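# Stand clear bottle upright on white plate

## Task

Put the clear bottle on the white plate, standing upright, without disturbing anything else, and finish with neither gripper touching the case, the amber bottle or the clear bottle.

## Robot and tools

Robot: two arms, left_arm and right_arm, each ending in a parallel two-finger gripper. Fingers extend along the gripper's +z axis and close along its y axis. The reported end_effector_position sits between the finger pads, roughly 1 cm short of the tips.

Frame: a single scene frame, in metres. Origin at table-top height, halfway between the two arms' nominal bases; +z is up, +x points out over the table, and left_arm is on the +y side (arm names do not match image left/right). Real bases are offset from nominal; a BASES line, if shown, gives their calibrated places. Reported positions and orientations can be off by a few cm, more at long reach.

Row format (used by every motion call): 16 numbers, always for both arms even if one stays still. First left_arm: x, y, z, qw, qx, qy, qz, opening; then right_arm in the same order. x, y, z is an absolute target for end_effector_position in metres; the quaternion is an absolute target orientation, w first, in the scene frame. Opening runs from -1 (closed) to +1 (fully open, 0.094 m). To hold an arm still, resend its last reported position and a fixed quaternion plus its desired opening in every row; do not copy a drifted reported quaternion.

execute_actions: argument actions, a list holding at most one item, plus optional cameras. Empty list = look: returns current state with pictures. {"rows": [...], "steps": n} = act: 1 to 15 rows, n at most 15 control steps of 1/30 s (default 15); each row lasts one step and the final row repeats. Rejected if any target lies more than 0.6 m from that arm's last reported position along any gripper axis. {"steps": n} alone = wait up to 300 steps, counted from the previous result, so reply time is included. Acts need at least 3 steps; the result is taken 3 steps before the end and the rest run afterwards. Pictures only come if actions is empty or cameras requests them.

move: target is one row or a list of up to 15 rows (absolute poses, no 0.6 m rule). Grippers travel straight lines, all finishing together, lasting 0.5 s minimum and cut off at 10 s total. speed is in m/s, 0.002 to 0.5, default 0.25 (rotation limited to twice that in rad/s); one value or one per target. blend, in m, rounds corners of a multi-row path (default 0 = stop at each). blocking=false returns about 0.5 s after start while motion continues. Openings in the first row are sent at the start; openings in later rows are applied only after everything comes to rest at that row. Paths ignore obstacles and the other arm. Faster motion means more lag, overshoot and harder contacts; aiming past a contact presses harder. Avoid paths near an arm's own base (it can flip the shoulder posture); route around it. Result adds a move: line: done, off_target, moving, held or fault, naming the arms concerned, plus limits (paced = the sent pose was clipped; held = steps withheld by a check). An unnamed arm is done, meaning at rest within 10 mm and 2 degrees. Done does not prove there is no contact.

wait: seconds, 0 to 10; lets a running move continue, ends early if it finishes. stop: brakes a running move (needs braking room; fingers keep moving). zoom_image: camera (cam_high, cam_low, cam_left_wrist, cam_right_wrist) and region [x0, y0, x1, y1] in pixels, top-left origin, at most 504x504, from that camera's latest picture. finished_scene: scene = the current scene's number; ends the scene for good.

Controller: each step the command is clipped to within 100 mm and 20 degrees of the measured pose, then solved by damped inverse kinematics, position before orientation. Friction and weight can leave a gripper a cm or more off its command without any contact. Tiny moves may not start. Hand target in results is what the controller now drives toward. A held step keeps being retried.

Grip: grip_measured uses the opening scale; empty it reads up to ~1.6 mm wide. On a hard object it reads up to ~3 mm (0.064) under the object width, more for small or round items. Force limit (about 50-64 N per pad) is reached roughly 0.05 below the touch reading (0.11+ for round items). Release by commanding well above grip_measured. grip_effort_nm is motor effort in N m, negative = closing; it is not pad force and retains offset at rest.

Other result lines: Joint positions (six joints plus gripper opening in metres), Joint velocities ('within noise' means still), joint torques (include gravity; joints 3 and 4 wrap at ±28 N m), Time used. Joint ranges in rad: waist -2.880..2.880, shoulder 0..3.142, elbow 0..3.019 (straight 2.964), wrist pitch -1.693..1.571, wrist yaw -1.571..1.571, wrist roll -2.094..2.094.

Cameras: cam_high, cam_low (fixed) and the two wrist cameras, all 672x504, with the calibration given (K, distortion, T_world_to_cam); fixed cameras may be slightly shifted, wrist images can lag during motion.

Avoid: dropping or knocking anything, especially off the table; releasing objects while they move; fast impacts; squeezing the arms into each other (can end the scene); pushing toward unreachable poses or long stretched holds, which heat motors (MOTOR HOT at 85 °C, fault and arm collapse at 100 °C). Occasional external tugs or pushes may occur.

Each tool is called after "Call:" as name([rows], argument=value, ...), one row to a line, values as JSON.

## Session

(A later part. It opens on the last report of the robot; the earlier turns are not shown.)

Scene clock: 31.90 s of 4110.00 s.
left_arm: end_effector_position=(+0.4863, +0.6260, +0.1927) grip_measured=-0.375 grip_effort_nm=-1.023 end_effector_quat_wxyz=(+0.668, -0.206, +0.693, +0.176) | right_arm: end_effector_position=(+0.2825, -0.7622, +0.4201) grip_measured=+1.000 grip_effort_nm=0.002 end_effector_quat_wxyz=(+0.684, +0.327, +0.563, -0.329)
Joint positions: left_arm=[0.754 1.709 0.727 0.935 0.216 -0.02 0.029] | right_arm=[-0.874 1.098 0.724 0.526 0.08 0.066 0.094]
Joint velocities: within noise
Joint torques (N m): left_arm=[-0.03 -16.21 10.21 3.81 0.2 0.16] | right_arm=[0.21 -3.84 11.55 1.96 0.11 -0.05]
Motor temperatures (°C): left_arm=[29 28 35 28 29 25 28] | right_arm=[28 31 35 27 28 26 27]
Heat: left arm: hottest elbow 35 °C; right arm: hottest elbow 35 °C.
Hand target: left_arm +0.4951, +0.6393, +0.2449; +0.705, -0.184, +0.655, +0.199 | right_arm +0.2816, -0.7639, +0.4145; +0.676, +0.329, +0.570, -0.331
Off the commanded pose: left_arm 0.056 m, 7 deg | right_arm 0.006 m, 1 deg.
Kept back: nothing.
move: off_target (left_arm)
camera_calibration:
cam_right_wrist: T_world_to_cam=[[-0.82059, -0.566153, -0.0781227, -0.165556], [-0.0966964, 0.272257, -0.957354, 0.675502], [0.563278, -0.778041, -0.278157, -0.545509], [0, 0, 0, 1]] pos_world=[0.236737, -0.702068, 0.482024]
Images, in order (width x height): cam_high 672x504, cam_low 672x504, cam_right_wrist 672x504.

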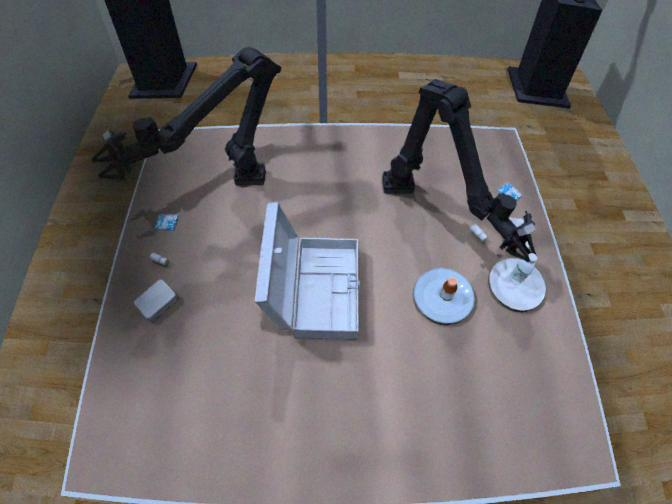

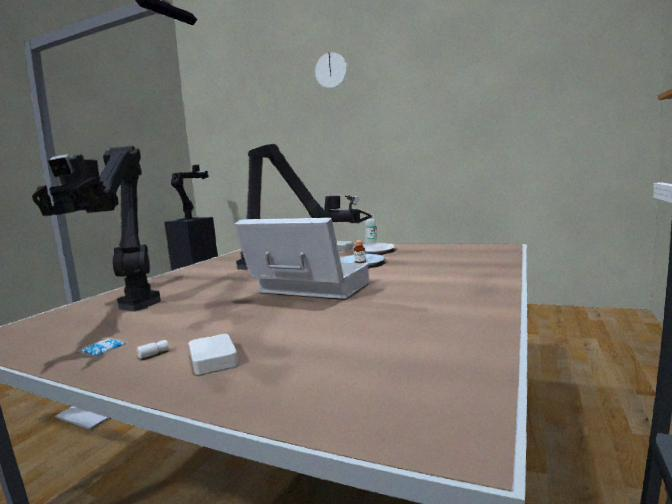

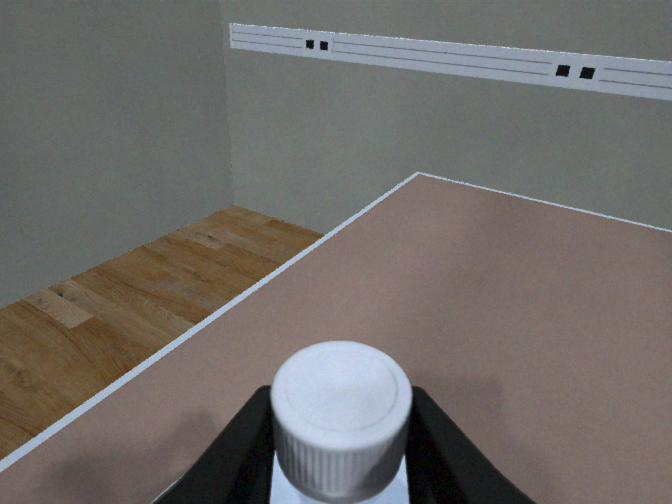

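Call:
move([
  [0.494,0.642,0.208,0.712,-0.183,0.647,0.2,-0.8,0.2816,-0.7639,0.4146,0.676,0.329,0.570,-0.331,1],
  [0.494,0.642,0.192,0.712,-0.183,0.647,0.2,-0.8,0.2816,-0.7639,0.4146,0.676,0.329,0.570,-0.331,1],
], speed=[0.12,0.03], cameras=["cam_high","cam_low"])

Call:
zoom_image(camera="cam_high", region=[470, 220, 560, 320])

Call:
zoom_image(camera="cam_low", region=[340, 180, 430, 270])

Scene clock: 33.47 s of 4110.00 s.
left_arm: end_effector_position=(+0.4895, +0.6277, +0.1581) grip_measured=-0.375 grip_effort_nm=-1.028 end_effector_quat_wxyz=(+0.685, -0.195, +0.678, +0.183) | right_arm: end_effector_position=(+0.2825, -0.7622, +0.4201) grip_measured=+1.000 grip_effort_nm=-0.002 end_effector_quat_wxyz=(+0.684, +0.327, +0.563, -0.329)
Joint positions: left_arm=[0.754 1.851 0.727 1.131 0.221 -0.02 0.029] | right_arm=[-0.874 1.098 0.724 0.526 0.08 0.066 0.094]
Joint velocities: within noise
Joint torques (N m): left_arm=[0.56 -15.79 7.56 3.85 0.18 0.07] | right_arm=[0.21 -3.84 11.58 1.94 0.1 -0.05]
Motor temperatures (°C): left_arm=[29 28 35 28 29 25 28] | right_arm=[28 31 35 27 28 26 27]
Heat: left arm: hottest elbow 35 °C; right arm: hottest elbow 35 °C.
Hand target: left_arm +0.4927, +0.6408, +0.1917; +0.712, -0.183, +0.648, +0.200 | right_arm +0.2816, -0.7639, +0.4145; +0.676, +0.329, +0.570, -0.331
Off the commanded pose: left_arm 0.037 m, 5 deg | right_arm 0.006 m, 1 deg.
Kept back: nothing.
move: off_target (left_arm)
Images, in order (width x height): cam_high 672x504, cam_low 672x504.

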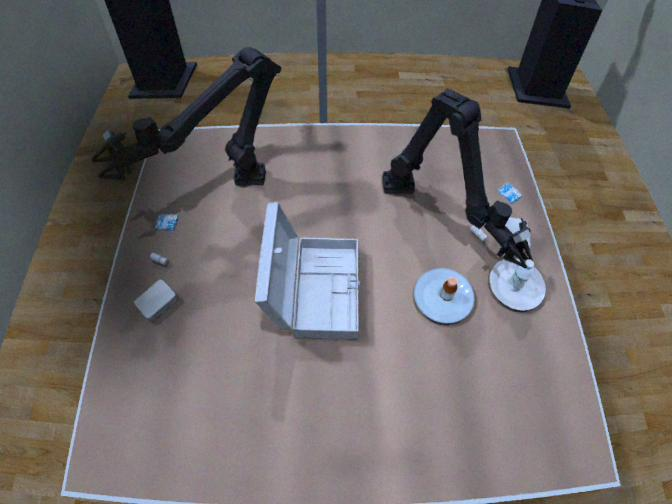

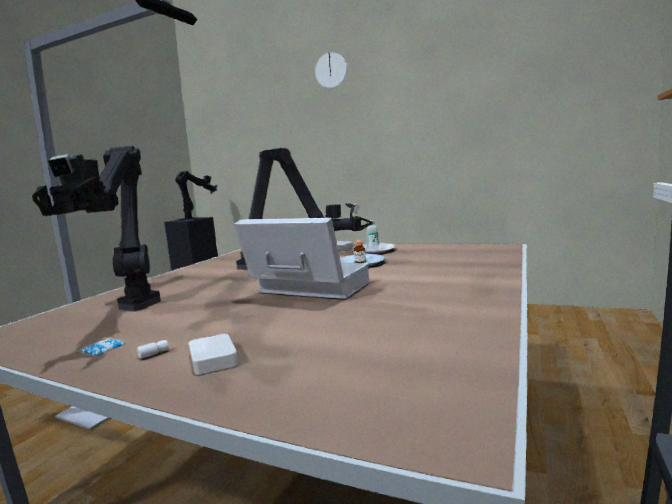

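Scaled by 5.040 from the camera's 672x504 image, which has a finer 960x720 frame.

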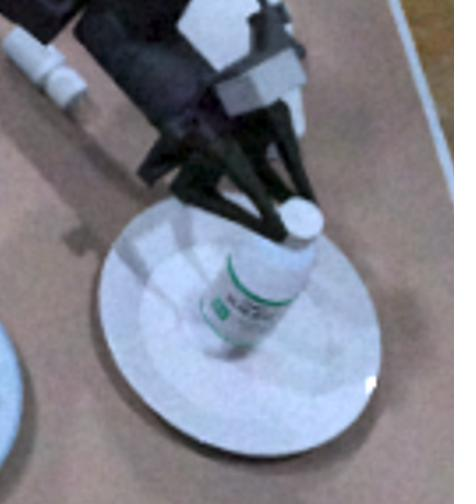

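Scaled by 5.600 from the camera's 672x504 image, which has a finer 960x720 frame.

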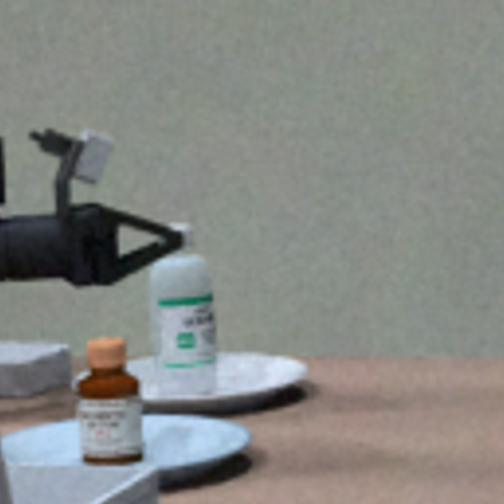

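Call:
move([
  [0.475,0.648,0.197,0.707,-0.185,0.653,0.2,-0.8,0.2816,-0.7639,0.4146,0.676,0.329,0.570,-0.331,1],
  [0.475,0.648,0.180,0.702,-0.187,0.657,0.2,-0.8,0.2816,-0.7639,0.4146,0.676,0.329,0.570,-0.331,1],
], speed=[0.08,0.03], cameras=["cam_high","cam_low"])

Call:
zoom_image(camera="cam_high", region=[470, 220, 560, 320])

Call:
zoom_image(camera="cam_low", region=[340, 180, 430, 270])

Scene clock: 34.90 s of 4110.00 s.
left_arm: end_effector_position=(+0.4746, +0.6432, +0.1587) grip_measured=-0.375 grip_effort_nm=-1.028 end_effector_quat_wxyz=(+0.685, -0.198, +0.676, +0.187) | right_arm: end_effector_position=(+0.2825, -0.7622, +0.4201) grip_measured=+1.000 grip_effort_nm=0.002 end_effector_quat_wxyz=(+0.684, +0.327, +0.563, -0.329)
Joint positions: left_arm=[0.801 1.851 0.727 1.131 0.258 -0.02 0.029] | right_arm=[-0.874 1.098 0.724 0.526 0.08 0.066 0.094]
Joint velocities: within noise
Joint torques (N m): left_arm=[-0.15 -15.79 5.6 3.78 0.03 0.13] | right_arm=[0.15 -3.84 11.56 1.94 0.1 -0.05]
Motor temperatures (°C): left_arm=[29 28 35 28 29 25 28] | right_arm=[28 31 35 27 28 26 27]
Heat: left arm: hottest elbow 35 °C; right arm: hottest elbow 35 °C.
Hand target: left_arm +0.4747, +0.6477, +0.1798; +0.702, -0.187, +0.657, +0.200 | right_arm +0.2816, -0.7639, +0.4145; +0.676, +0.329, +0.570, -0.331
Off the commanded pose: left_arm 0.022 m, 4 deg | right_arm 0.006 m, 1 deg.
Kept back: nothing.
move: off_target (left_arm)
Images, in order (width x height): cam_high 672x504, cam_low 672x504.

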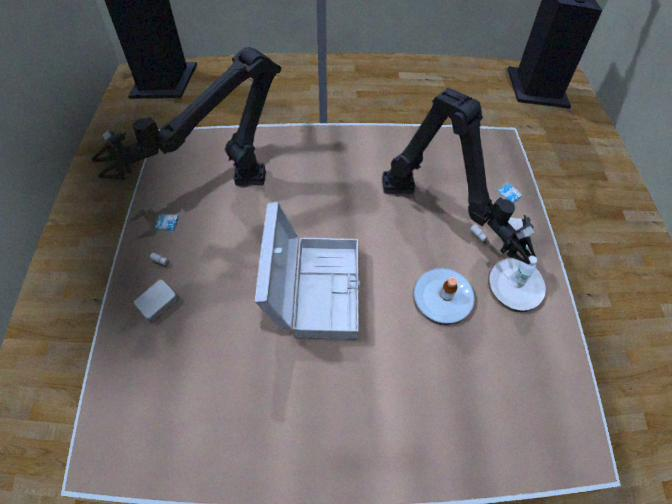

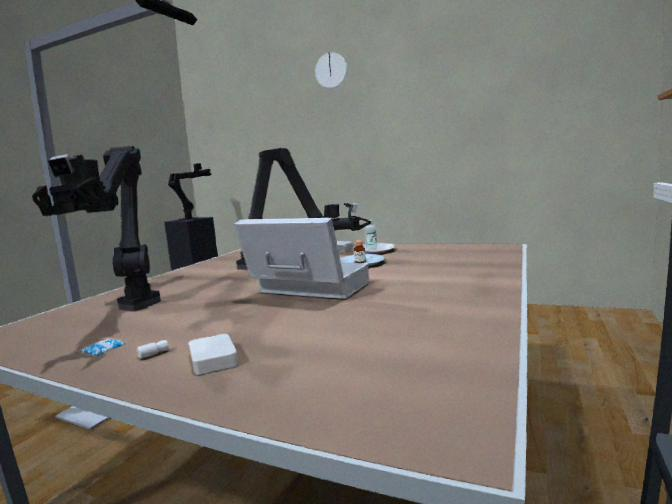

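Scaled by 5.040 from the camera's 672x504 image, which has a finer 960x720 frame.

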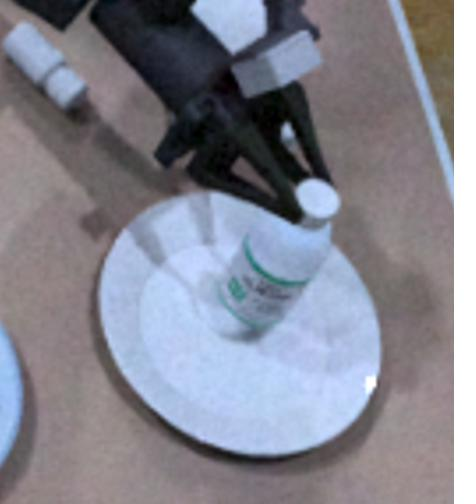

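Scaled by 5.600 from the camera's 672x504 image, which has a finer 960x720 frame.

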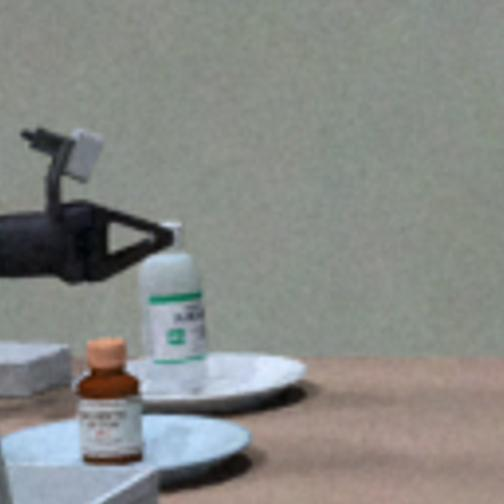

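Call:
move(target=[0.475,0.648,0.168,0.698,-0.188,0.661,0.2,-0.8,0.2816,-0.7639,0.4146,0.676,0.329,0.570,-0.331,1], speed=0.025, cameras=["cam_low"])

Call:
zoom_image(camera="cam_low", region=[340, 180, 430, 270])

Scene clock: 35.83 s of 4110.00 s.
left_arm: end_effector_position=(+0.4746, +0.6431, +0.1566) grip_measured=-0.375 grip_effort_nm=-1.028 end_effector_quat_wxyz=(+0.688, -0.196, +0.673, +0.188) | right_arm: end_effector_position=(+0.2825, -0.7622, +0.4201) grip_measured=+1.000 grip_effort_nm=0.002 end_effector_quat_wxyz=(+0.684, +0.327, +0.563, -0.329)
Joint positions: left_arm=[0.801 1.864 0.727 1.155 0.258 -0.02 0.029] | right_arm=[-0.874 1.098 0.724 0.526 0.08 0.066 0.094]
Joint velocities: within noise
Joint torques (N m): left_arm=[-0.32 -14.62 5.45 3.43 -0.04 0.16] | right_arm=[0.15 -3.84 11.56 1.96 0.1 -0.05]
Motor temperatures (°C): left_arm=[29 28 35 28 29 25 28] | right_arm=[28 31 36 27 28 26 27]
Heat: left arm: hottest elbow 35 °C; right arm: hottest elbow 36 °C.
Hand target: left_arm +0.4748, +0.6478, +0.1678; +0.698, -0.188, +0.661, +0.200 | right_arm +0.2816, -0.7639, +0.4145; +0.676, +0.329, +0.570, -0.331
Off the commanded pose: left_arm 0.012 m, 2 deg | right_arm 0.006 m, 1 deg.
Kept back: nothing.
move: off_target (left_arm)
Images, in order (width x height): cam_low 672x504.

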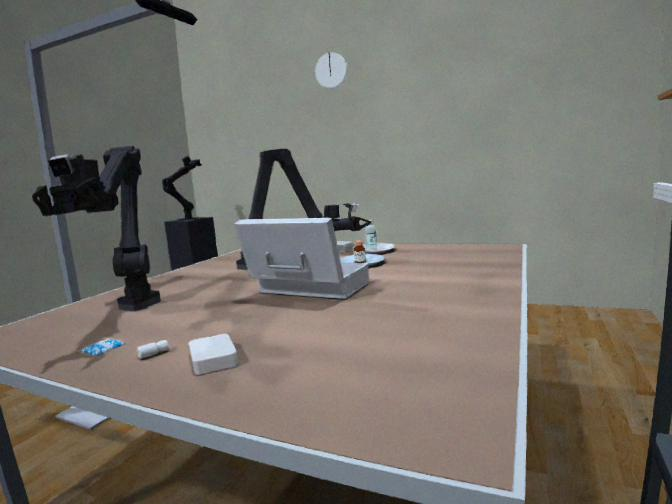

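Scaled by 5.600 from the camera's 672x504 image, which has a finer 960x720 frame.

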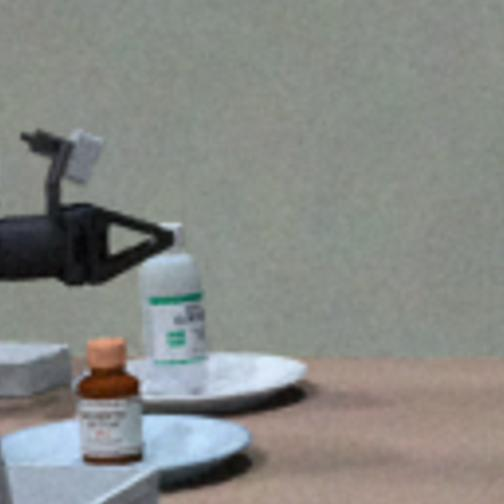

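Call:
move([
  [0.475,0.648,0.168,0.698,-0.188,0.661,0.2,0.1,0.2816,-0.7639,0.4146,0.676,0.329,0.570,-0.331,1],
  [0.385,0.589,0.175,0.698,-0.188,0.661,0.2,0.1,0.2816,-0.7639,0.4146,0.676,0.329,0.570,-0.331,1],
], speed=[0.05,0.15], cameras=["cam_right_wrist"])

Scene clock: 37.87 s of 4110.00 s.
left_arm: end_effector_position=(+0.3883, +0.5848, +0.1633) grip_measured=+0.097 grip_effort_nm=0.168 end_effector_quat_wxyz=(+0.689, -0.194, +0.672, +0.189) | right_arm: end_effector_position=(+0.2825, -0.7622, +0.4201) grip_measured=+1.000 grip_effort_nm=0.002 end_effector_quat_wxyz=(+0.684, +0.327, +0.563, -0.329)
Joint positions: left_arm=[0.869 1.708 0.443 1.288 0.328 -0.02 0.052] | right_arm=[-0.874 1.098 0.724 0.526 0.08 0.066 0.094]
Joint velocities: within noise
Joint torques (N m): left_arm=[0.32 -12.04 3.89 2.96 0.16 0.14] | right_arm=[0.21 -3.78 11.55 1.95 0.1 -0.05]
Motor temperatures (°C): left_arm=[29 29 35 28 29 25 28] | right_arm=[28 31 36 27 28 26 27]
Heat: left arm: hottest elbow 35 °C; right arm: hottest elbow 36 °C.
Hand target: left_arm +0.3850, +0.5888, +0.1748; +0.698, -0.188, +0.661, +0.200 | right_arm +0.2816, -0.7639, +0.4145; +0.676, +0.329, +0.570, -0.331
Off the commanded pose: left_arm 0.013 m, 2 deg | right_arm 0.006 m, 1 deg.
Kept back: nothing.
move: off_target (left_arm)
camera_calibration:
cam_right_wrist: T_world_to_cam=[[-0.82059, -0.566153, -0.0781227, -0.165556], [-0.0966964, 0.272257, -0.957354, 0.675502], [0.563278, -0.778041, -0.278157, -0.545509], [0, 0, 0, 1]] pos_world=[0.236737, -0.702068, 0.482024]
Images, in order (width x height): cam_right_wrist 672x504.

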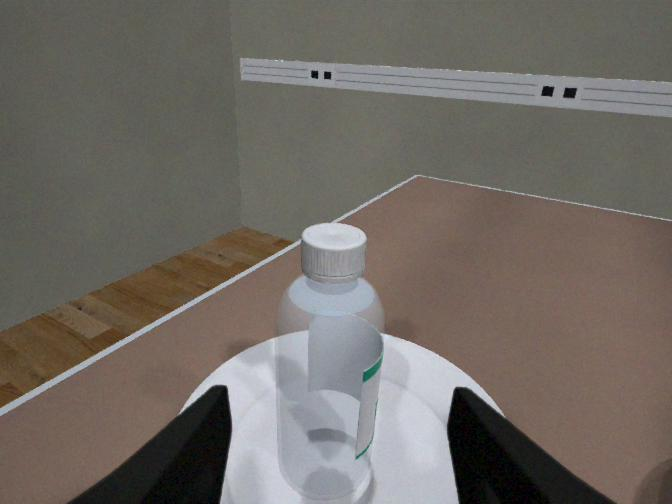

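Call:
finished_scene(scene=2)

The scene is finished: the task was done.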